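# Push chocolate bars from steel table onto infeed belt

## Task

Push the line of chocolate bars off the steel table and onto the white infeed belt so that each bar ends up lying flat with all of it resting on the belt.

## Robot and tools

Robot: two arms, left_arm (on the +y side) and right_arm, each ending in a sixteen-motor four-finger hand. right_arm has a right hand, left_arm a mirrored left hand. Base roots in the scene frame: left_arm (+0.046, +0.267, +0.017) m, right_arm (-0.016, -0.317, +0.027) m, both turned very slightly about z. Arm names do not match image sides.

Scene frame: origin at table-top height halfway between the nominal bases, +x out over the table, +z up, +y toward left_arm. Reported end_effector_position (m), end_effector_quat_wxyz and Hand target are in this frame and can be a few cm off, more at long reach.

Hand point axes (right hand): +z runs along straight fingers to the tips, +y points out of the palm (palm face at y = -0.062 m), +x points across the palm away from the thumb. On the left hand +x points toward the thumb. Straight fingertips end about 0.11 m beyond the hand point in +z, about 0.076 m on the palm side. A rigid mast near the wrist on the palm side (x +0.05 to +0.10, z -0.16 to -0.11, out to y +0.06; x sign flips on the left hand) can strike objects. Fingertips carry rubber caps; the rest is hard plastic.

execute_actions(actions, cameras): actions is a list of actions, run in turn, each lasting 0.5 s. An action is a table of up to 15 rows, one per 1/30 s control step; if shorter, its final row repeats to fill 15 steps. Each row is one flat list of exactly 48 numbers, each in [-1, 1], always covering both arms: left_arm dx, dy, dz, rx, ry, rz; left hand's 16 motor numbers; left current_limit; left speed; then right_arm dx, dy, dz, rx, ry, rz; right hand's 16 motor numbers; right current_limit; right speed.

The six arm numbers are an offset, not a pose: they shift the hand point from the Hand target held when the action began, expressed in that target's own axes. Every row of an action is measured from that same start, not from the row before it. Scale: 1.0 equals 0.6 m for dx, dy, dz and 180 degrees for the rotation vector rx, ry, rz. All zeros re-requests the current target; repeating a nonzero offset moves further. Commanded orientation is clipped to within 40 degrees of the measured one. The hand point often stops short of the target; if it stays short, send the remaining gap as an offset. The elbow sags under load, so command a bit higher. To stop pressing on something, set the target back past the hand point.

Hand numbers, in this fixed order: index_mcp, index_abd, index_pip, index_dip, middle_mcp, middle_abd, middle_pip, middle_dip, ring_mcp, ring_abd, ring_pip, ring_dip, thumb_cmc, thumb_axl, thumb_mcp, thumb_ipl. Each is an absolute goal angle scaled between the hinge's stops; moving toward -1 bends fingers toward the palm and swings the thumb in front of it. Straight values: mcp +0.75, abd 0, pip +0.58, dip +0.70, thumb_cmc +0.71, thumb_axl +0.68, thumb_mcp +0.23, thumb_ipl +0.17. A 0 is a real goal, not 'unchanged'; to hold a hand, resend its hand_goal, hand_current_limit and hand_speed. Shortcut: put grasp numbers a, b, c, d in the first four slots and exactly 0 in the other twelve (all four 0 = open hand). a curls index and middle tips, b bends all fingers at the knuckle, c brings the thumb across the palm, d curls the ring finger, each from -1 to +1. For example, (0, 0.75, 0.75, 0) folds the fingers and thumb tips to about y +0.05, z -0.03 to -0.07. To send all twelve to 0 individually, write 0.001 in one.

current_limit: -1 to +1 maps to 0 to 550 mA (never below 11 mA); low values may leave fingers too weak. speed: hinge goal speed is (speed+1)/2 of 8.5 rad/s. Start values +0.4 and -0.6; last written values persist.

cameras: list of names (cam_head_left, cam_head_right, cam_high, each 672x504), ["all"], or []. Omitted/null gives all images only when actions is empty. An unknown name voids the call. An empty actions list just returns full state and images.

zoom_image(camera, region): camera is cam_head_left, cam_head_right or cam_high; region [x0, y0, x1, y1] in pixels from the top-left of that camera's latest image, at most 504 by 504. Only cameras in the most recent image set work.

read_manual(section): only returns licence texts. finished_scene(scene=1): ends the scene permanently; the goal must hold without the robot.

Results: per arm, pose, Hand target (next offsets start here), joint positions, velocities ('within noise' means still), joint torques (include gravity; noisy; numbers 3 and 4 wrap at ±28 N m), some mid-action end_effector_position samples, motor temperatures. Per hand: hand_goal, hand_measured, hand_current_ma (positive pushes toward -1), hand_state per motor (moving, goal, blocked, overload), hand_current_limit, hand_speed.

Avoid: knocking a bar or anything off the table (instant failure), dropping items or releasing them while moving, hitting fixed or heavy things hard, very hard pushes, and any contact or squeeze between the two arms or hands. A finger motor at 495 mA or more for 5 s shuts down for 10 s. Pushing into unreachable poses, long stretched reaches or held loads heat motors; MOTOR HOT appears at 85 °C and at 100 °C the arm drops (OVER-TEMPERATURE FAULT) for 30 to 60 s or more. During any arm stop, new hand commands are lost. The robot keeps its last command while you think. Objects may be nudged by brief outside pushes. Smooth, low-effort, quick motion is preferred.

Each tool is called after "Call:" as name(argument=value, ...) on one line, values as JSON.

## Session

Call:
execute_actions(actions=[], cameras=["all"])

Scene clock: 0.00 s.
left_arm: end_effector_position=(+0.4185, +0.4796, +0.2537) hand_goal=(+0.754, +0.000, +0.576, +0.696, +0.754, +0.000, +0.576, +0.696, +0.754, +0.000, +0.576, +0.696, +0.714, +0.678, +0.226, +0.168) hand_measured=(+0.754, +0.000, +0.576, +0.696, +0.754, +0.000, +0.576, +0.696, +0.754, +0.000, +0.576, +0.696, +0.714, +0.678, +0.226, +0.168) hand_current_ma=(+0, +0, +0, +0, +0, +0, +0, +0, +0, +0, +0, +0, +0, +0, +0, +0) hand_state=(goal, goal, goal, goal, goal, goal, goal, goal, goal, goal, goal, goal, goal, goal, goal, goal) hand_current_limit=0.40 hand_speed=-0.60 end_effector_quat_wxyz=(+0.358, -0.147, +0.918, +0.086) | right_arm: end_effector_position=(+0.4601, +0.1538, +0.2340) hand_goal=(+0.754, +0.000, +0.576, +0.696, +0.754, +0.000, +0.576, +0.696, +0.754, +0.000, +0.576, +0.696, +0.714, +0.678, +0.226, +0.168) hand_measured=(+0.754, +0.000, +0.576, +0.696, +0.754, +0.000, +0.576, +0.696, +0.754, +0.000, +0.576, +0.696, +0.714, +0.678, +0.226, +0.168) hand_current_ma=(+0, +0, +0, +0, +0, +0, +0, +0, +0, +0, +0, +0, +0, +0, +0, +0) hand_state=(goal, goal, goal, goal, goal, goal, goal, goal, goal, goal, goal, goal, goal, goal, goal, goal) hand_current_limit=0.40 hand_speed=-0.60 end_effector_quat_wxyz=(-0.499, +0.691, +0.491, +0.181)
Joint positions: left_arm=[0.274 1.053 0.883 -0.65 -0.07 -1.569] | right_arm=[0.603 1.731 1.491 -0.7 -1 1.32]
Joint velocities: within noise
Joint torques (N m): no reading
Motor temperatures (°C): left_arm=[39 39 29 31 31 32] | right_arm=[40 33 31 27 35 30]
Heat: left arm: hottest waist 39 °C; right arm: hottest waist 40 °C.
Hand target: left_arm +0.4252, +0.4816, +0.2667; +0.371, -0.146, +0.913, +0.087 | right_arm +0.4661, +0.1581, +0.2437; -0.499, +0.686, +0.494, +0.190

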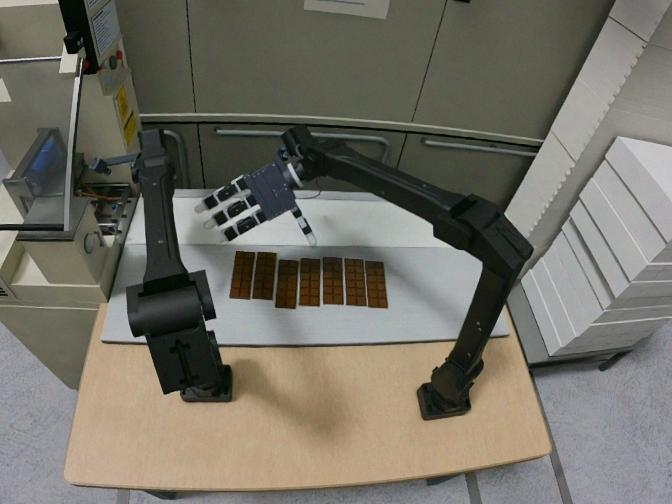

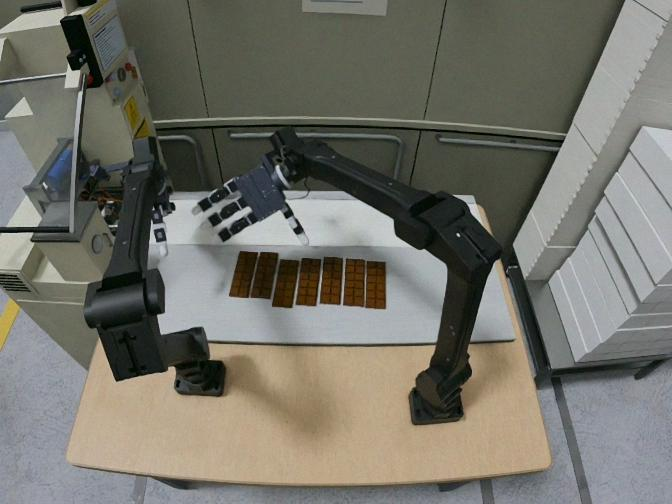

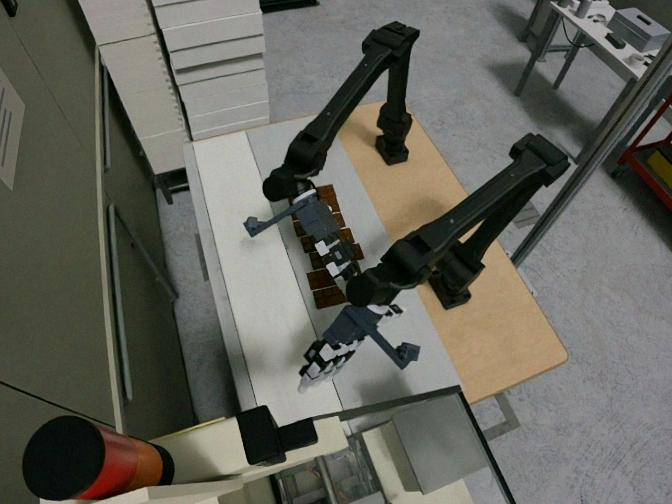

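Call:
zoom_image(camera="cam_head_left", region=[90, 170, 530, 440])

Call:
zoom_image(camera="cam_head_right", region=[90, 170, 530, 440])

Call:
zoom_image(camera="cam_high", region=[180, 90, 560, 420])

Scaled by 1.145 from the camera's 672x504 image, which has a finer 960x720 frame.

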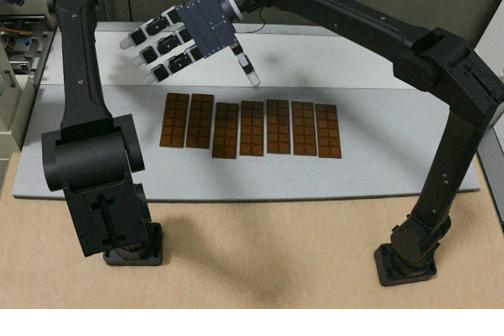

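Scaled by 1.145 from the camera's 672x504 image, which has a finer 960x720 frame.

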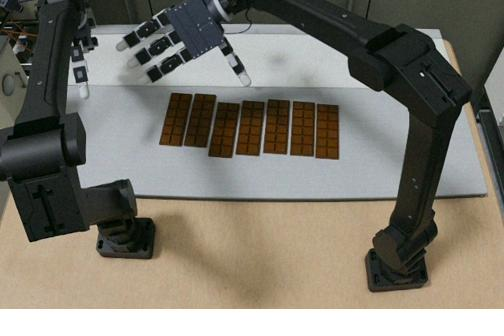

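Scaled by 1.326 from the camera's 672x504 image, which has a finer 960x720 frame.

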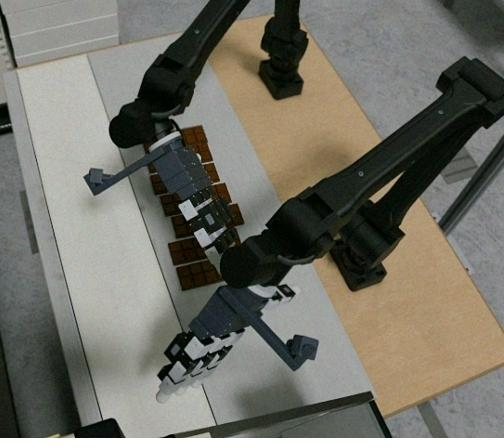

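Call:
zoom_image(camera="cam_head_left", region=[215, 180, 415, 330])

Call:
zoom_image(camera="cam_head_right", region=[215, 180, 415, 330])

Call:
zoom_image(camera="cam_high", region=[180, 110, 400, 400])

Scaled by 2.520 from the camera's 672x504 image, which has a finer 960x720 frame.

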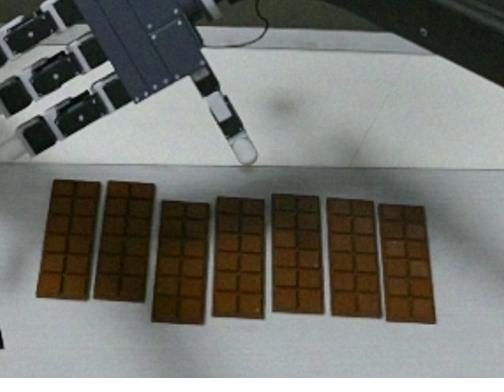

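Scaled by 2.520 from the camera's 672x504 image, which has a finer 960x720 frame.

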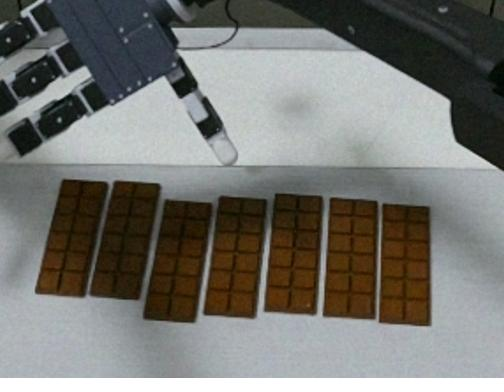

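Scaled by 1.738 from the camera's 672x504 image, which has a finer 960x720 frame.

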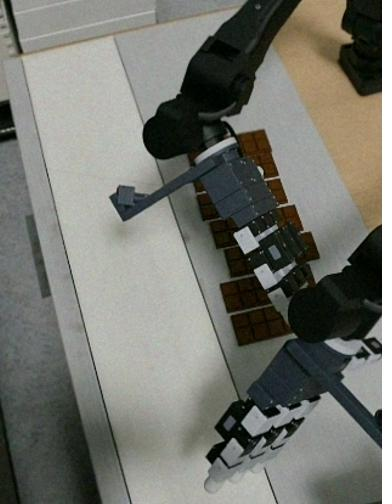

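Call:
execute_actions(actions=[[[0,0,0,0,0,0,0,0,0,0,0,0,0,0,0,0,0,0,0,0,0,0,0.4,-0.6,-0.0675,-0.0366,-0.0606,0,0,0,0,0,0,0,0,0,0,0,0,0,0,0,0,0,0,0,0.4,-0.6]],[[0,0,0,0,0,0,0,0,0,0,0,0,0,0,0,0,0,0,0,0,0,0,0.4,-0.6,-0.0675,-0.0366,-0.0606,0,0,0,0,0,0,0,0,0,0,0,0,0,0,0,0,0,0,0,0.4,-0.6]]])

Scene clock: 270.60 s.
left_arm: end_effector_position=(+0.4185, +0.4796, +0.2537) hand_goal=(+0.750, +0.000, +0.580, +0.700, +0.750, +0.000, +0.580, +0.700, +0.750, +0.000, +0.580, +0.700, +0.710, +0.680, +0.230, +0.170) hand_measured=(+0.752, +0.000, +0.578, +0.698, +0.752, +0.000, +0.578, +0.698, +0.752, +0.000, +0.578, +0.698, +0.714, +0.678, +0.226, +0.168) hand_current_ma=(+0, +0, +0, +0, +0, +0, +0, +0, +0, +0, +0, +0, +0, +0, -1, +0) hand_state=(goal, goal, goal, goal, goal, goal, goal, goal, goal, goal, goal, goal, goal, goal, goal, goal) hand_current_limit=0.40 hand_speed=-0.60 end_effector_quat_wxyz=(+0.358, -0.147, +0.918, +0.086) | right_arm: end_effector_position=(+0.4123, +0.0592, +0.2360) hand_goal=(+0.750, +0.000, +0.580, +0.700, +0.750, +0.000, +0.580, +0.700, +0.750, +0.000, +0.580, +0.700, +0.710, +0.680, +0.230, +0.170) hand_measured=(+0.744, +0.002, +0.576, +0.696, +0.746, +0.002, +0.576, +0.698, +0.746, +0.002, +0.576, +0.696, +0.706, +0.678, +0.226, +0.168) hand_current_ma=(-2, +0, -1, -1, -1, +0, -1, +0, -1, +0, -1, -1, -1, +0, -1, -1) hand_state=(goal, goal, goal, goal, goal, goal, goal, goal, goal, goal, goal, goal, goal, goal, goal, goal) hand_current_limit=0.40 hand_speed=-0.60 end_effector_quat_wxyz=(-0.499, +0.687, +0.492, +0.191)
Joint positions: left_arm=[0.274 1.053 0.883 -0.65 -0.07 -1.569] | right_arm=[0.501 1.505 1.226 -0.772 -1.054 1.165]
Joint torques (N m): left_arm=[2.2 -6.83 10.33 1.69 -0.11 0.08] | right_arm=[0.73 -13.45 9.07 1.14 -0.99 -0.22]
Motor temperatures (°C): left_arm=[38 38 40 30 30 30] | right_arm=[39 37 47 27 33 28]
Heat: left arm: hottest elbow 40 °C; right arm: hottest elbow 47 °C.
Hand target: left_arm +0.4252, +0.4816, +0.2667; +0.371, -0.146, +0.913, +0.087 | right_arm +0.4093, +0.0559, +0.2357; -0.499, +0.686, +0.495, +0.191
Off the commanded pose: left_arm 0.015 m, 2 deg | right_arm 0.005 m, 0 deg.
Step readings (end_effector_position of left_arm | right_arm):
0: (+0.4185, +0.4796, +0.2537) | (+0.4601, +0.1538, +0.2340)
1: (+0.4185, +0.4796, +0.2537) | (+0.4602, +0.1538, +0.2340)
2: (+0.4185, +0.4796, +0.2537) | (+0.4595, +0.1532, +0.2337)
4: (+0.4185, +0.4796, +0.2537) | (+0.4528, +0.1454, +0.2307)
8: (+0.4185, +0.4796, +0.2537) | (+0.4386, +0.1227, +0.2276)
15: (+0.4185, +0.4796, +0.2537) | (+0.4412, +0.1108, +0.2417)
16: (+0.4185, +0.4796, +0.2537) | (+0.4409, +0.1105, +0.2420)
17: (+0.4185, +0.4796, +0.2537) | (+0.4393, +0.1086, +0.2412)
19: (+0.4185, +0.4796, +0.2537) | (+0.4278, +0.0979, +0.2345)
23: (+0.4185, +0.4796, +0.2537) | (+0.4104, +0.0712, +0.2251)
30: (+0.4185, +0.4796, +0.2537) | (+0.4127, +0.0591, +0.2355)

Call:
execute_actions(actions=[[[0.1024,-0.142,-0.0748,0,0,0,0,0,0,0,0,0,0,0,0,0,0,0,0,0,0,0,0.4,-0.6,-0.1349,-0.0731,-0.1211,0,0,0,0,0,0,0,0,0,0,0,0,0,0,0,0,0,0,0,0.4,-0.6]],[[0.1024,-0.142,-0.0748,0,0,0,0,0,0,0,0,0,0,0,0,0,0,0,0,0,0,0,0.4,-0.6,-0.1349,-0.0731,-0.1211,0,0,0,0,0,0,0,0,0,0,0,0,0,0,0,0,0,0,0,0.4,-0.6]],[[0.1024,-0.142,-0.0748,0,0,0,0,0,0,0,0,0,0,0,0,0,0,0,0,0,0,0,0.4,-0.6,0,0,0,-0.0491,-0.1095,-0.0305,0,0,0,0,0,0,0,0,0,0,0,0,0,0,0,0,0.4,-0.6]],[[0,0,0,0.0612,0.038,0.1415,0,0,0,0,0,0,0,0,0,0,0,0,0,0,0,0,0.4,-0.6,0,0,0,-0.0491,-0.1095,-0.0305,0,0,0,0,0,0,0,0,0,0,0,0,0,0,0,0,0.4,-0.6]],[[0,0,0,0.0612,0.038,0.1415,0,0,0,0,0,0,0,0,0,0,0,0,0,0,0,0,0.4,-0.6,0,0,0,-0.0491,-0.1095,-0.0305,0,0,0,0,0,0,0,0,0,0,0,0,0,0,0,0,0.4,-0.6]]], cameras=["all"])

Scene clock: 282.60 s.
left_arm: end_effector_position=(+0.2857, +0.1742, +0.1963) hand_goal=(+0.750, +0.000, +0.580, +0.700, +0.750, +0.000, +0.580, +0.700, +0.750, +0.000, +0.580, +0.700, +0.710, +0.680, +0.230, +0.170) hand_measured=(+0.750, +0.000, +0.578, +0.698, +0.750, +0.000, +0.578, +0.698, +0.750, +0.000, +0.578, +0.698, +0.710, +0.678, +0.226, +0.168) hand_current_ma=(+0, +0, +0, +0, +0, +0, +0, +0, +0, +0, +0, +0, +0, +0, -1, +0) hand_state=(goal, goal, goal, goal, goal, goal, goal, goal, goal, goal, goal, goal, goal, goal, goal, goal) hand_current_limit=0.40 hand_speed=-0.60 end_effector_quat_wxyz=(+0.190, +0.327, +0.924, +0.063) | right_arm: end_effector_position=(+0.2841, -0.1594, +0.2020) hand_goal=(+0.750, +0.000, +0.580, +0.700, +0.750, +0.000, +0.580, +0.700, +0.750, +0.000, +0.580, +0.700, +0.710, +0.680, +0.230, +0.170) hand_measured=(+0.746, +0.000, +0.578, +0.696, +0.748, +0.000, +0.578, +0.698, +0.746, +0.000, +0.578, +0.698, +0.706, +0.678, +0.226, +0.168) hand_current_ma=(-1, +0, +0, -1, -1, +0, +0, +0, -1, +0, +0, +0, -1, +0, -1, -1) hand_state=(goal, goal, goal, goal, goal, goal, goal, goal, goal, goal, goal, goal, goal, goal, goal, goal) hand_current_limit=0.40 hand_speed=-0.60 end_effector_quat_wxyz=(-0.004, +0.704, +0.710, -0.016)
Joint positions: left_arm=[-0.907 0.856 0.688 -1.134 -0.305 -1.74] | right_arm=[0.664 1.108 0.91 -1.406 -0.004 0.685]
Joint torques (N m): left_arm=[3.43 -3.55 11.77 0.14 -0.27 0.16] | right_arm=[2.37 -4.84 13.3 0.54 0.27 0.02]
Heat: left arm: hottest elbow 40 °C; right arm: hottest elbow 45 °C.
Hand target: left_arm +0.2966, +0.1674, +0.2197; +0.210, +0.319, +0.923, +0.050 | right_arm +0.2960, -0.1489, +0.2193; +0.000, +0.707, +0.707, +0.001
Off the commanded pose: left_arm 0.027 m, 3 deg | right_arm 0.023 m, 2 deg.
Step readings (end_effector_position of left_arm | right_arm):
0: (+0.4185, +0.4796, +0.2537) | (+0.4123, +0.0592, +0.2360)
1: (+0.4182, +0.4798, +0.2540) | (+0.4117, +0.0588, +0.2354)
2: (+0.4164, +0.4785, +0.2547) | (+0.4092, +0.0553, +0.2337)
4: (+0.4087, +0.4657, +0.2553) | (+0.3910, +0.0365, +0.2243)
8: (+0.3971, +0.4151, +0.2530) | (+0.3602, -0.0158, +0.2112)
15: (+0.3887, +0.3861, +0.2585) | (+0.3532, -0.0436, +0.2273)
16: (+0.3873, +0.3849, +0.2579) | (+0.3518, -0.0445, +0.2268)
17: (+0.3841, +0.3831, +0.2579) | (+0.3489, -0.0481, +0.2248)
19: (+0.3761, +0.3658, +0.2541) | (+0.3350, -0.0675, +0.2161)
23: (+0.3626, +0.3142, +0.2427) | (+0.3062, -0.1183, +0.2051)
30: (+0.3509, +0.2804, +0.2404) | (+0.2888, -0.1457, +0.2136)
31: (+0.3494, +0.2784, +0.2398) | (+0.2866, -0.1475, +0.2120)
32: (+0.3475, +0.2751, +0.2395) | (+0.2857, -0.1533, +0.2068)
34: (+0.3404, +0.2543, +0.2338) | (+0.2841, -0.1643, +0.1943)
38: (+0.3215, +0.2018, +0.2215) | (+0.2804, -0.1577, +0.1915)
45: (+0.3060, +0.1721, +0.2226) | (+0.2825, -0.1542, +0.1964)
46: (+0.3049, +0.1712, +0.2231) | (+0.2830, -0.1556, +0.1960)
47: (+0.3028, +0.1714, +0.2215) | (+0.2844, -0.1605, +0.1941)
49: (+0.2966, +0.1749, +0.2141) | (+0.2869, -0.1687, +0.1914)
53: (+0.2889, +0.1784, +0.1973) | (+0.2817, -0.1565, +0.1956)
60: (+0.2876, +0.1762, +0.1965) | (+0.2803, -0.1566, +0.1966)
61: (+0.2879, +0.1753, +0.1975) | (+0.2809, -0.1583, +0.1965)
62: (+0.2873, +0.1733, +0.1971) | (+0.2838, -0.1635, +0.1971)
64: (+0.2846, +0.1710, +0.1950) | (+0.2889, -0.1708, +0.2004)
68: (+0.2815, +0.1718, +0.1946) | (+0.2834, -0.1576, +0.2053)
75: (+0.2832, +0.1742, +0.1958) | (+0.2839, -0.1577, +0.2025)

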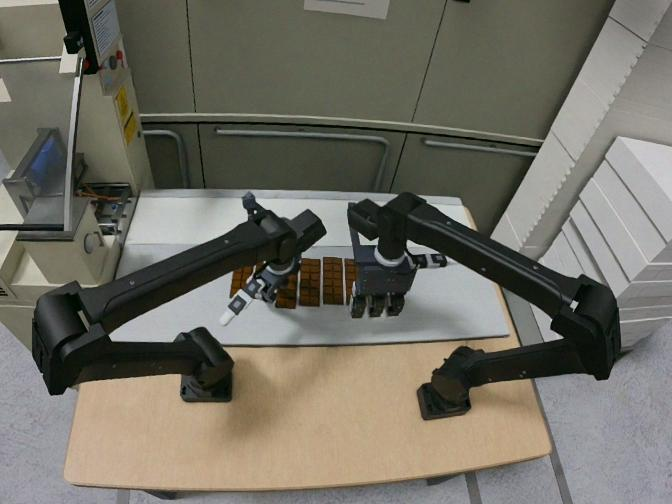

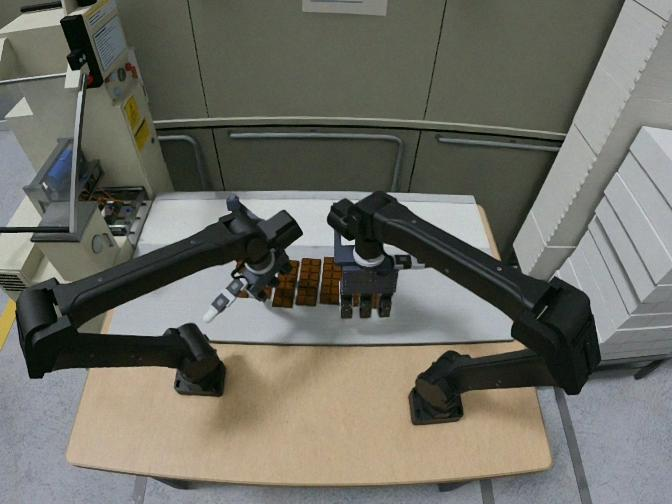

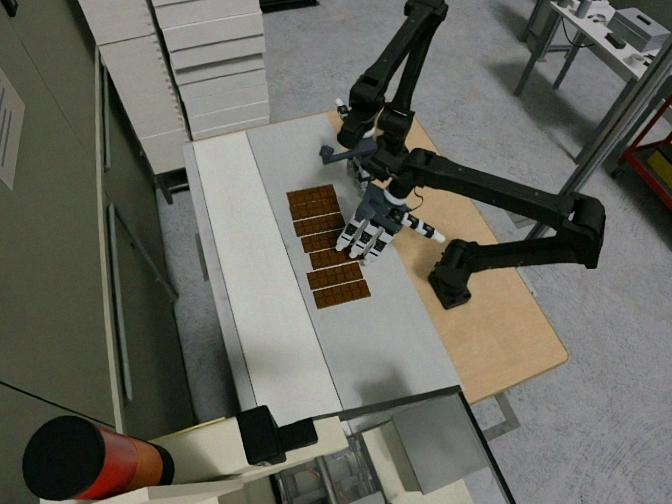

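Call:
zoom_image(camera="cam_head_left", region=[215, 180, 455, 360])

Call:
zoom_image(camera="cam_high", region=[260, 80, 460, 330])

Scaled by 2.100 from the camera's 672x504 image, which has a finer 960x720 frame.

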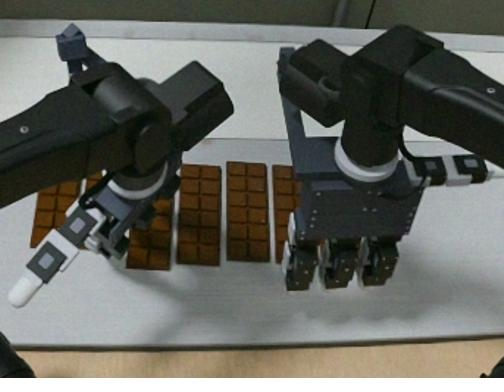

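Scaled by 2.016 from the camera's 672x504 image, which has a finer 960x720 frame.

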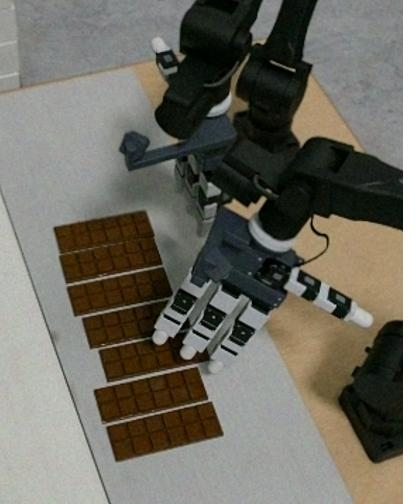

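Call:
execute_actions(actions=[[[0,0,0,0.0612,0.038,0.1415,0.75,0.195,0.58,0.7,0.75,0,0.58,0.7,0.75,-0.195,0.58,0.7,0.71,0.68,0.23,0.17,0.4,-0.6,0,0,0,0,0,0,0.75,0.195,0.58,0.7,0.75,0,0.58,0.7,0.75,-0.195,0.58,0.7,0.71,0.68,0.23,0.17,0.4,-0.6]],[[0,0,0,0.0612,0.038,0.1415,0.75,0.195,0.58,0.7,0.75,0,0.58,0.7,0.75,-0.195,0.58,0.7,0.71,0.68,0.23,0.17,0.4,-0.6,0,0,0,0,0,0,0.75,0.195,0.58,0.7,0.75,0,0.58,0.7,0.75,-0.195,0.58,0.7,0.71,0.68,0.23,0.17,0.4,-0.6]]], cameras=["all"])

Call:
zoom_image(camera="cam_head_left", region=[215, 180, 455, 360])

Call:
zoom_image(camera="cam_head_right", region=[215, 180, 455, 360])

Call:
zoom_image(camera="cam_high", region=[260, 80, 460, 330])

Scene clock: 300.67 s.
left_arm: end_effector_position=(+0.2840, +0.1729, +0.1999) hand_goal=(+0.750, +0.196, +0.580, +0.700, +0.750, +0.000, +0.580, +0.700, +0.750, -0.194, +0.580, +0.700, +0.710, +0.680, +0.230, +0.170) hand_measured=(+0.750, +0.192, +0.578, +0.698, +0.750, +0.000, +0.578, +0.698, +0.750, -0.190, +0.578, +0.698, +0.712, +0.678, +0.226, +0.168) hand_current_ma=(+0, +0, +0, +0, +0, +0, +0, +0, +0, +0, +0, +0, +0, +0, -1, +0) hand_state=(goal, goal, goal, goal, goal, goal, goal, goal, goal, goal, goal, goal, goal, goal, goal, goal) hand_current_limit=0.40 hand_speed=-0.60 end_effector_quat_wxyz=(-0.017, +0.707, +0.707, +0.004) | right_arm: end_effector_position=(+0.2842, -0.1596, +0.2020) hand_goal=(+0.750, +0.196, +0.580, +0.700, +0.750, +0.000, +0.580, +0.700, +0.750, -0.194, +0.580, +0.700, +0.710, +0.680, +0.230, +0.170) hand_measured=(+0.746, +0.190, +0.578, +0.696, +0.748, +0.000, +0.578, +0.698, +0.746, -0.190, +0.578, +0.698, +0.706, +0.678, +0.226, +0.168) hand_current_ma=(-1, -1, +0, -1, -1, +0, +0, +0, -1, +1, +0, +0, -1, +0, -1, -1) hand_state=(goal, goal, goal, goal, goal, goal, goal, goal, goal, goal, goal, goal, goal, goal, goal, goal) hand_current_limit=0.40 hand_speed=-0.60 end_effector_quat_wxyz=(-0.003, +0.704, +0.710, -0.016)
Joint positions: left_arm=[-0.677 0.841 0.772 -1.533 -0.011 -0.662] | right_arm=[0.664 1.108 0.91 -1.406 -0.004 0.686]
Joint torques (N m): left_arm=[3.37 -1.32 11.28 -0.51 -0.02 0.09] | right_arm=[1.26 -5.01 13.53 0.51 0.26 0.05]
Heat: left arm: hottest elbow 40 °C; right arm: hottest elbow 45 °C.
Hand target: left_arm +0.2966, +0.1674, +0.2197; -0.001, +0.707, +0.708, +0.000 | right_arm +0.2960, -0.1489, +0.2193; +0.000, +0.707, +0.707, +0.001
Off the commanded pose: left_arm 0.024 m, 2 deg | right_arm 0.024 m, 2 deg.
Step readings (end_effector_position of left_arm | right_arm):
0: (+0.2858, +0.1742, +0.1963) | (+0.2841, -0.1595, +0.2020)
1: (+0.2857, +0.1740, +0.1962) | (+0.2841, -0.1595, +0.2020)
2: (+0.2845, +0.1723, +0.1948) | (+0.2841, -0.1595, +0.2020)
4: (+0.2805, +0.1713, +0.1922) | (+0.2842, -0.1595, +0.2020)
8: (+0.2764, +0.1748, +0.1918) | (+0.2842, -0.1595, +0.2020)
15: (+0.2809, +0.1765, +0.1946) | (+0.2842, -0.1596, +0.2020)
16: (+0.2816, +0.1760, +0.1952) | (+0.2842, -0.1596, +0.2020)
17: (+0.2814, +0.1752, +0.1956) | (+0.2842, -0.1596, +0.2020)
19: (+0.2790, +0.1760, +0.1966) | (+0.2842, -0.1596, +0.2020)
23: (+0.2766, +0.1795, +0.1975) | (+0.2842, -0.1596, +0.2020)
30: (+0.2815, +0.1779, +0.1995) | (+0.2842, -0.1596, +0.2020)

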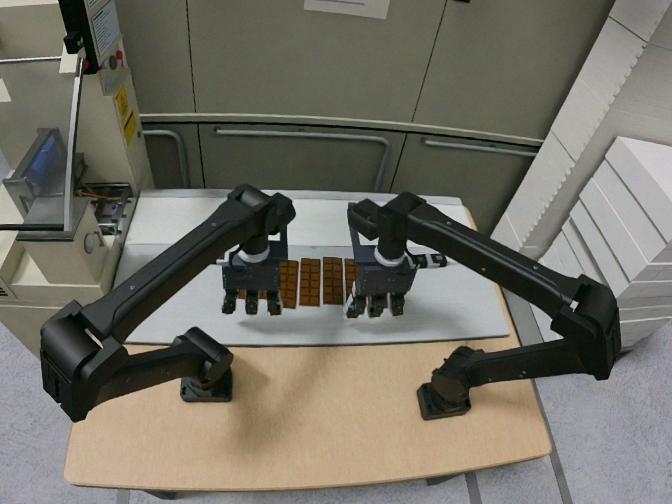

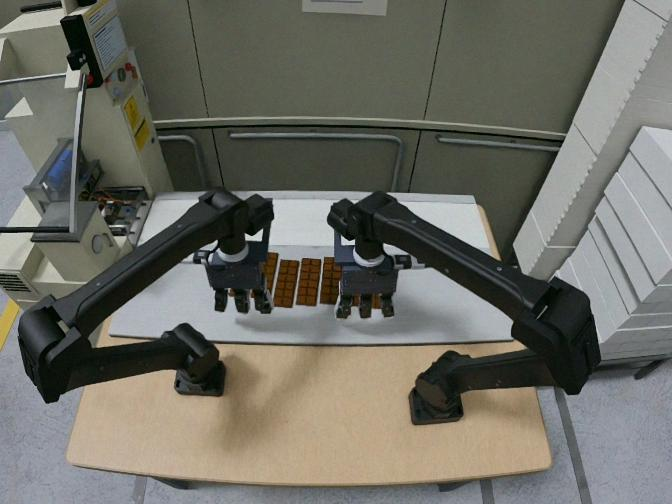

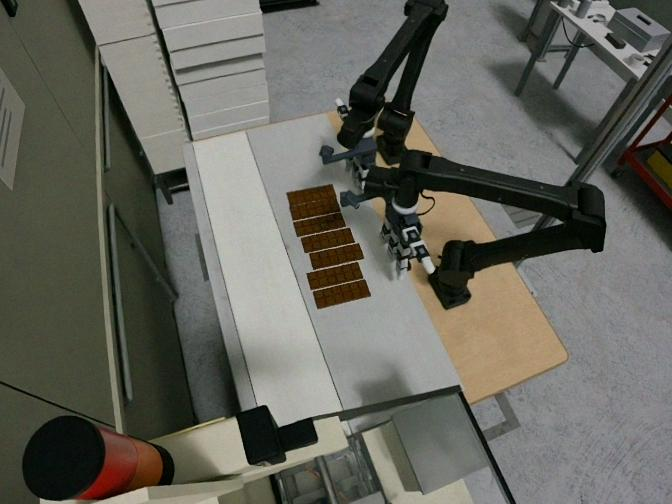

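Scaled by 2.100 from the camera's 672x504 image, which has a finer 960x720 frame.

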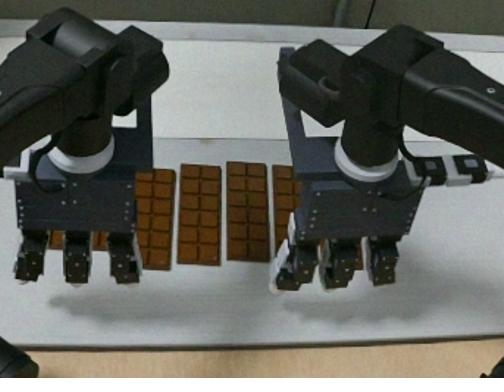

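Scaled by 2.100 from the camera's 672x504 image, which has a finer 960x720 frame.

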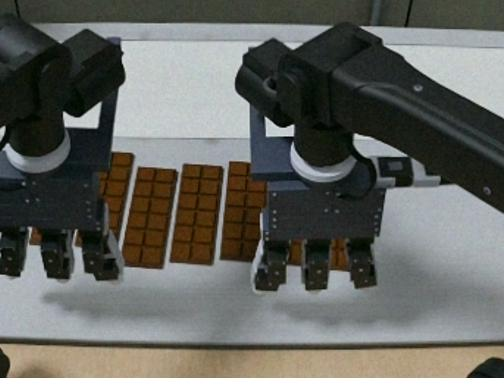

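Scaled by 2.016 from the camera's 672x504 image, which has a finer 960x720 frame.

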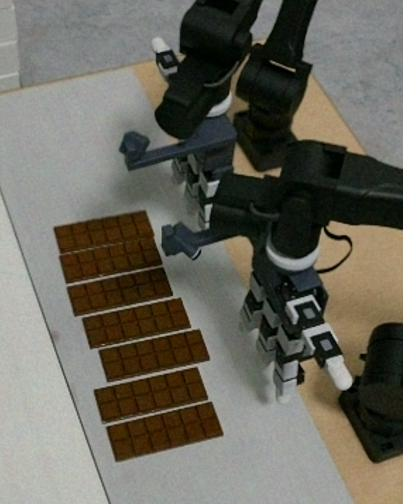

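Call:
execute_actions(actions=[[[0.005,0,0.05,0,0,0,0.75,0.195,0.58,0.7,0.75,0,0.58,0.7,0.75,-0.195,0.58,0.7,0.71,0.68,0.23,0.17,0.4,-0.6,0.055,0,0.05,0,0,0,0.75,0.195,0.58,0.7,0.75,0,0.58,0.7,0.75,-0.195,0.58,0.7,0.71,0.68,0.23,0.17,0.4,-0.6]],[[0,0,0.0417,0,0,0,0.75,0.195,0.58,0.7,0.75,0,0.58,0.7,0.75,-0.195,0.58,0.7,0.71,0.68,0.23,0.17,0.4,-0.6,0,0,0.0417,0,0,0,0.75,0.195,0.58,0.7,0.75,0,0.58,0.7,0.75,-0.195,0.58,0.7,0.71,0.68,0.23,0.17,0.4,-0.6]]], cameras=["all"])

Call:
zoom_image(camera="cam_head_left", region=[215, 200, 415, 350])

Call:
zoom_image(camera="cam_head_right", region=[200, 200, 400, 350])

Call:
zoom_image(camera="cam_high", region=[270, 150, 440, 330])

Scene clock: 319.90 s.
left_arm: end_effector_position=(+0.2947, +0.1675, +0.1697) hand_goal=(+0.750, +0.196, +0.580, +0.700, +0.750, +0.000, +0.580, +0.700, +0.750, -0.194, +0.580, +0.700, +0.710, +0.680, +0.230, +0.170) hand_measured=(+0.750, +0.192, +0.578, +0.698, +0.750, +0.000, +0.578, +0.698, +0.750, -0.190, +0.578, +0.698, +0.712, +0.678, +0.226, +0.168) hand_current_ma=(+0, +0, +0, +0, +0, +0, +0, +0, +0, +0, +0, +0, +0, +0, -1, +0) hand_state=(goal, goal, goal, goal, goal, goal, goal, goal, goal, goal, goal, goal, goal, goal, goal, goal) hand_current_limit=0.40 hand_speed=-0.60 end_effector_quat_wxyz=(+0.002, +0.709, +0.705, +0.001) | right_arm: end_effector_position=(+0.2968, -0.1148, +0.1725) hand_goal=(+0.750, +0.196, +0.580, +0.700, +0.750, +0.000, +0.580, +0.700, +0.750, -0.194, +0.580, +0.700, +0.710, +0.680, +0.230, +0.170) hand_measured=(+0.746, +0.192, +0.578, +0.696, +0.748, +0.000, +0.578, +0.698, +0.746, -0.190, +0.578, +0.698, +0.708, +0.678, +0.226, +0.168) hand_current_ma=(-1, -1, +0, -1, -1, +0, +0, +0, -1, +1, +0, +0, +0, +0, -1, -1) hand_state=(goal, goal, goal, goal, goal, goal, goal, goal, goal, goal, goal, goal, goal, goal, goal, goal) hand_current_limit=0.40 hand_speed=-0.60 end_effector_quat_wxyz=(-0.001, +0.703, +0.711, +0.008)
Joint positions: left_arm=[-0.655 0.86 0.698 -1.404 -0.001 -0.633] | right_arm=[0.747 1.21 0.901 -1.247 -0.003 0.765]
Joint torques (N m): left_arm=[3.49 -1.73 6.93 0.34 -0.03 0.12] | right_arm=[1.03 -5.89 8.14 1.25 0.31 0.07]
Heat: left arm: hottest elbow 40 °C; right arm: hottest elbow 45 °C.
Hand target: left_arm +0.2964, +0.1705, +0.1647; -0.001, +0.707, +0.708, +0.000 | right_arm +0.2960, -0.1159, +0.1644; +0.000, +0.707, +0.707, +0.001
Off the commanded pose: left_arm 0.006 m, 1 deg | right_arm 0.008 m, 1 deg.
Step readings (end_effector_position of left_arm | right_arm):
0: (+0.2841, +0.1728, +0.1999) | (+0.2842, -0.1596, +0.2020)
1: (+0.2840, +0.1727, +0.1999) | (+0.2841, -0.1595, +0.2019)
2: (+0.2843, +0.1724, +0.1999) | (+0.2842, -0.1583, +0.2015)
4: (+0.2873, +0.1710, +0.2001) | (+0.2852, -0.1489, +0.1983)
8: (+0.2942, +0.1683, +0.2001) | (+0.2850, -0.1285, +0.1853)
15: (+0.2943, +0.1680, +0.1954) | (+0.2862, -0.1245, +0.1783)
16: (+0.2943, +0.1679, +0.1951) | (+0.2863, -0.1244, +0.1784)
17: (+0.2949, +0.1675, +0.1938) | (+0.2872, -0.1237, +0.1786)
19: (+0.2955, +0.1671, +0.1877) | (+0.2912, -0.1199, +0.1791)
23: (+0.2926, +0.1691, +0.1729) | (+0.2969, -0.1145, +0.1777)
30: (+0.2944, +0.1678, +0.1696) | (+0.2965, -0.1150, +0.1724)

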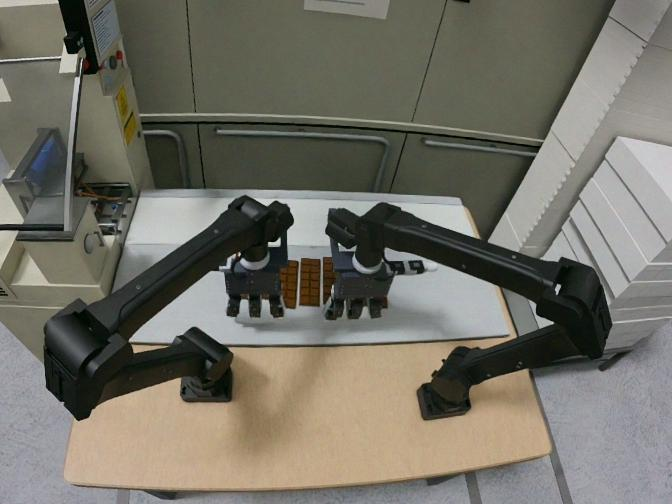

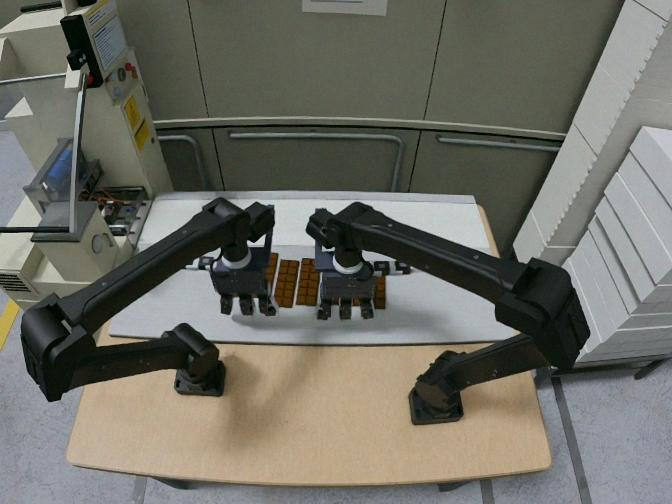

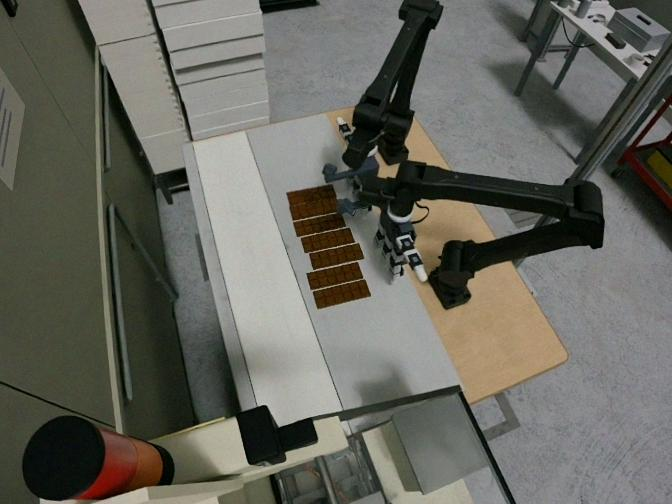

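Scaled by 2.520 from the camera's 672x504 image, which has a finer 960x720 frame.

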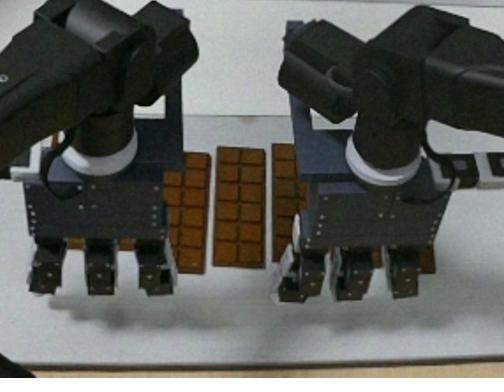

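Scaled by 2.520 from the camera's 672x504 image, which has a finer 960x720 frame.

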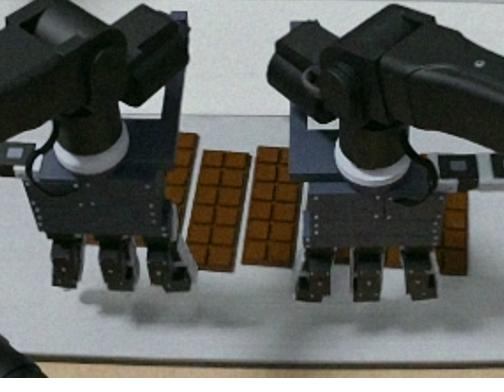

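Scaled by 2.800 from the camera's 672x504 image, which has a finer 960x720 frame.

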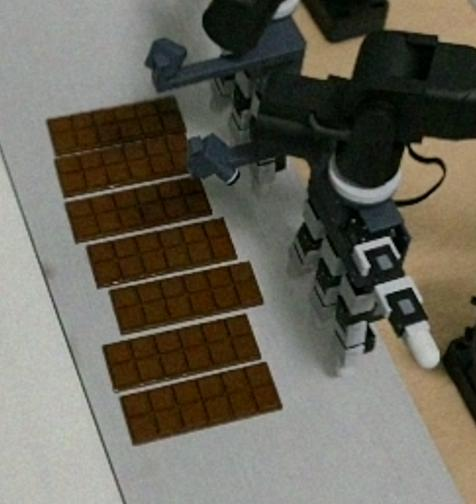

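Call:
execute_actions(actions=[[[0,0,0.05,0,0,0,0.75,0.195,0.58,0.7,0.75,0,0.58,0.7,0.75,-0.195,0.58,0.7,0.71,0.68,0.23,0.17,0.4,-0.6,0,0,0.05,0,0,0,0.75,0.195,0.58,0.7,0.75,0,0.58,0.7,0.75,-0.195,0.58,0.7,0.71,0.68,0.23,0.17,0.4,-0.6]]])

Call:
execute_actions(actions=[[[0,0,0.012,0,0,0,0.75,0.195,0.58,0.7,0.75,0,0.58,0.7,0.75,-0.195,0.58,0.7,0.71,0.68,0.23,0.17,0.4,-0.6,0,0,0.012,0,0,0,0.75,0.195,0.58,0.7,0.75,0,0.58,0.7,0.75,-0.195,0.58,0.7,0.71,0.68,0.23,0.17,0.4,-0.6]]], cameras=["all"])

Call:
zoom_image(camera="cam_high", region=[280, 150, 440, 310])

Call:
zoom_image(camera="cam_head_left", region=[215, 230, 415, 350])

Scene clock: 330.97 s.
left_arm: end_effector_position=(+0.2962, +0.1666, +0.1487) hand_goal=(+0.750, +0.196, +0.580, +0.700, +0.750, +0.000, +0.580, +0.700, +0.750, -0.194, +0.580, +0.700, +0.710, +0.680, +0.230, +0.170) hand_measured=(+0.750, +0.192, +0.578, +0.698, +0.764, +0.022, +0.592, +0.704, +0.750, -0.190, +0.578, +0.698, +0.712, +0.678, +0.224, +0.168) hand_current_ma=(+0, +0, +0, +0, +4, +8, +3, +1, +0, +0, +0, +0, +0, +0, -1, +0) hand_state=(goal, goal, goal, goal, goal, blocked, goal, goal, goal, goal, goal, goal, goal, goal, goal, goal) hand_current_limit=0.40 hand_speed=-0.60 end_effector_quat_wxyz=(+0.009, +0.709, +0.705, +0.002) | right_arm: end_effector_position=(+0.3004, -0.1120, +0.1578) hand_goal=(+0.750, +0.196, +0.580, +0.700, +0.750, +0.000, +0.580, +0.700, +0.750, -0.194, +0.580, +0.700, +0.710, +0.680, +0.230, +0.170) hand_measured=(+0.748, +0.192, +0.578, +0.696, +0.766, +0.022, +0.592, +0.706, +0.748, -0.190, +0.578, +0.698, +0.708, +0.678, +0.226, +0.168) hand_current_ma=(+0, -1, +0, -1, +10, +13, +5, +1, +0, +0, +0, +0, +0, +0, -2, -1) hand_state=(goal, goal, goal, goal, goal, blocked, goal, goal, goal, goal, goal, goal, goal, goal, goal, goal) hand_current_limit=0.40 hand_speed=-0.60 end_effector_quat_wxyz=(+0.000, +0.704, +0.710, +0.021)
Joint positions: left_arm=[-0.655 0.869 0.644 -1.327 -0.002 -0.632] | right_arm=[0.747 1.219 0.864 -1.172 -0.001 0.767]
Joint torques (N m): left_arm=[3.31 -0.79 5.76 0.81 -0.01 0.11] | right_arm=[1.38 -4.54 6.34 1.54 0.18 0.06]
Heat: left arm: hottest elbow 40 °C; right arm: hottest elbow 44 °C.
Hand target: left_arm +0.2964, +0.1705, +0.1347; -0.001, +0.707, +0.708, +0.000 | right_arm +0.2961, -0.1158, +0.1344; +0.000, +0.707, +0.707, +0.001
Off the commanded pose: left_arm 0.015 m, 1 deg | right_arm 0.024 m, 2 deg.
Step readings (end_effector_position of left_arm | right_arm):
0: (+0.2948, +0.1674, +0.1697) | (+0.2969, -0.1147, +0.1725)
1: (+0.2948, +0.1675, +0.1696) | (+0.2968, -0.1148, +0.1721)
2: (+0.2953, +0.1670, +0.1682) | (+0.2974, -0.1143, +0.1710)
4: (+0.2959, +0.1666, +0.1614) | (+0.2981, -0.1135, +0.1651)
8: (+0.2939, +0.1680, +0.1480) | (+0.2987, -0.1134, +0.1572)
15: (+0.2961, +0.1667, +0.1487) | (+0.3002, -0.1122, +0.1578)

Scene clock: 331.67 s.
left_arm: end_effector_position=(+0.2988, +0.1650, +0.1494) hand_goal=(+0.750, +0.196, +0.580, +0.700, +0.750, +0.000, +0.580, +0.700, +0.750, -0.194, +0.580, +0.700, +0.710, +0.680, +0.230, +0.170) hand_measured=(+0.750, +0.192, +0.578, +0.698, +0.776, +0.036, +0.602, +0.710, +0.750, -0.190, +0.578, +0.698, +0.712, +0.678, +0.224, +0.168) hand_current_ma=(+0, +0, +0, +0, +15, +18, +10, +2, +0, +0, +0, +0, +0, +0, -1, +0) hand_state=(goal, goal, goal, goal, blocked, blocked, blocked, goal, goal, goal, goal, goal, goal, goal, goal, goal) hand_current_limit=0.40 hand_speed=-0.60 end_effector_quat_wxyz=(+0.015, +0.709, +0.705, +0.004) | right_arm: end_effector_position=(+0.3023, -0.1106, +0.1577) hand_goal=(+0.750, +0.196, +0.580, +0.700, +0.750, +0.000, +0.580, +0.700, +0.750, -0.194, +0.580, +0.700, +0.710, +0.680, +0.230, +0.170) hand_measured=(+0.748, +0.192, +0.578, +0.696, +0.778, +0.042, +0.602, +0.710, +0.748, -0.190, +0.578, +0.698, +0.708, +0.678, +0.226, +0.168) hand_current_ma=(+0, -1, +0, -1, +25, +37, +14, +4, +0, +0, +0, +0, +0, +0, -2, -1) hand_state=(goal, goal, goal, goal, blocked, blocked, blocked, goal, goal, goal, goal, goal, goal, goal, goal, goal) hand_current_limit=0.40 hand_speed=-0.60 end_effector_quat_wxyz=(+0.001, +0.704, +0.710, +0.027)
Joint positions: left_arm=[-0.655 0.869 0.643 -1.314 -0.003 -0.632] | right_arm=[0.747 1.219 0.862 -1.159 0.001 0.767]
Joint torques (N m): left_arm=[3.31 -0.44 4.71 1.2 0.05 0.11] | right_arm=[1.38 -3.9 5.35 1.77 0.13 0.03]
Heat: left arm: hottest elbow 39 °C; right arm: hottest elbow 44 °C.
Hand target: left_arm +0.2964, +0.1704, +0.1276; -0.001, +0.707, +0.707, +0.000 | right_arm +0.2960, -0.1158, +0.1270; +0.000, +0.707, +0.707, +0.001
Off the commanded pose: left_arm 0.023 m, 2 deg | right_arm 0.032 m, 3 deg.
Step readings (end_effector_position of left_arm | right_arm):
0: (+0.2962, +0.1666, +0.1487) | (+0.3004, -0.1120, +0.1578)
1: (+0.2963, +0.1665, +0.1487) | (+0.3004, -0.1120, +0.1578)
2: (+0.2966, +0.1664, +0.1488) | (+0.3005, -0.1119, +0.1577)
4: (+0.2974, +0.1660, +0.1491) | (+0.3011, -0.1115, +0.1576)
8: (+0.2984, +0.1653, +0.1493) | (+0.3020, -0.1108, +0.1578)
15: (+0.2988, +0.1650, +0.1494) | (+0.3024, -0.1105, +0.1579)

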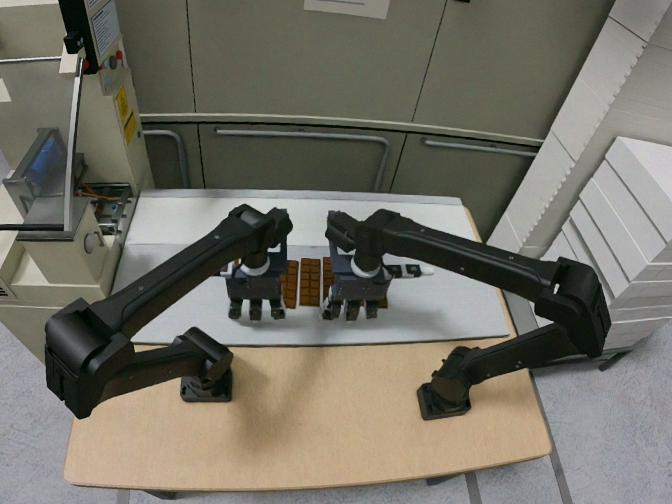

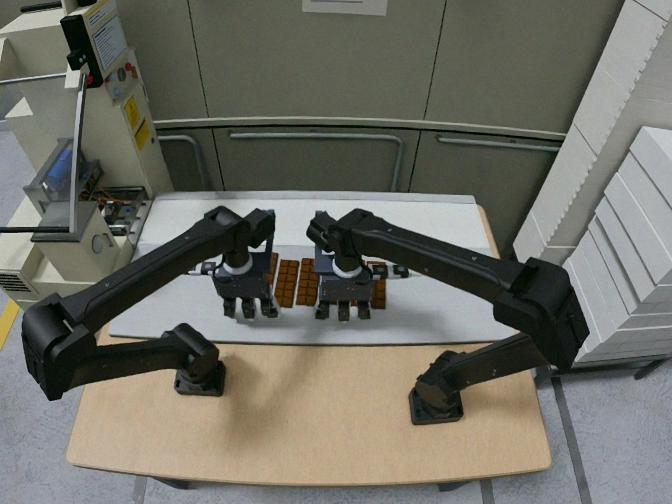

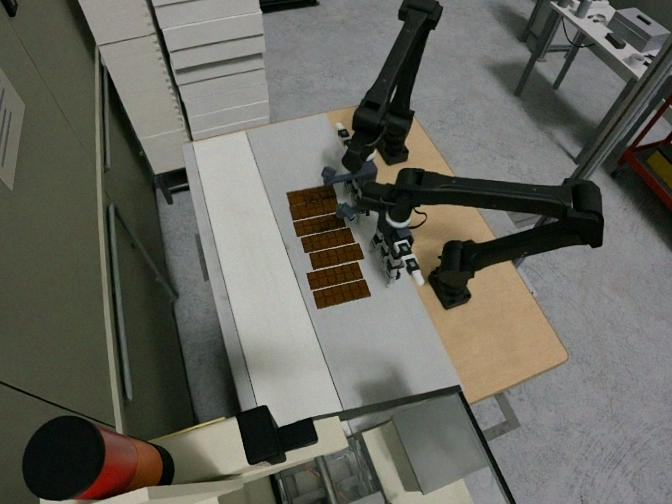

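Scaled by 3.150 from the camera's 672x504 image, which has a finer 960x720 frame.

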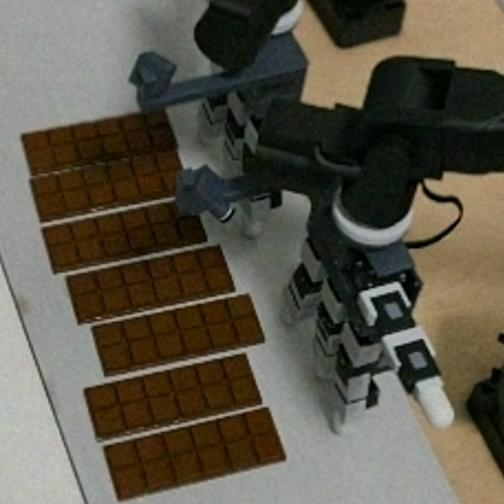

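Scaled by 2.520 from the camera's 672x504 image, which has a finer 960x720 frame.

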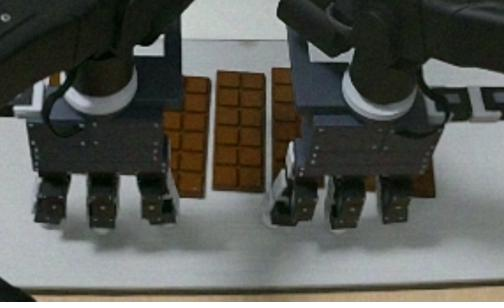

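Call:
zoom_image(camera="cam_high", region=[310, 170, 400, 260])

Call:
zoom_image(camera="cam_head_right", region=[205, 245, 405, 345])

Call:
zoom_image(camera="cam_head_left", region=[205, 245, 405, 345])

Scaled by 5.600 from the camera's 672x504 image, which has a finer 960x720 frame.

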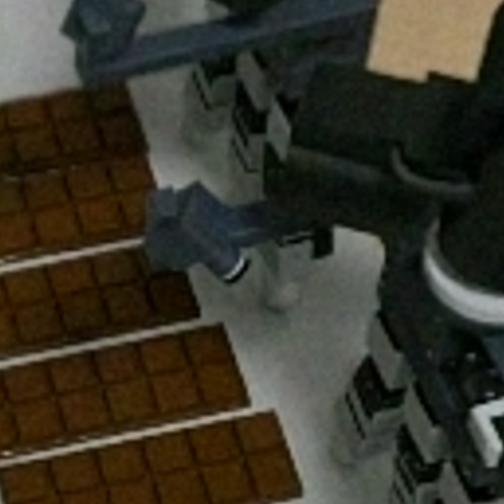

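Scaled by 2.520 from the camera's 672x504 image, which has a finer 960x720 frame.

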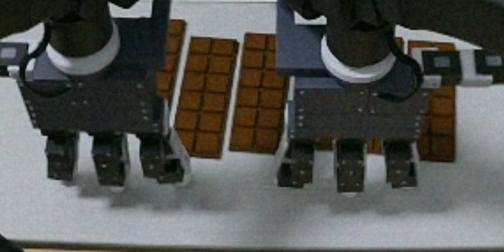

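Scaled by 2.520 from the camera's 672x504 image, which has a finer 960x720 frame.

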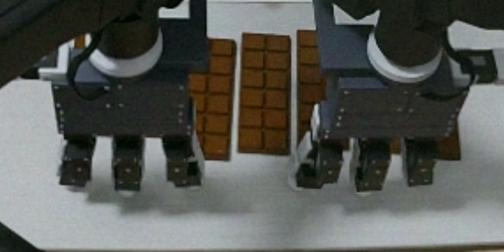

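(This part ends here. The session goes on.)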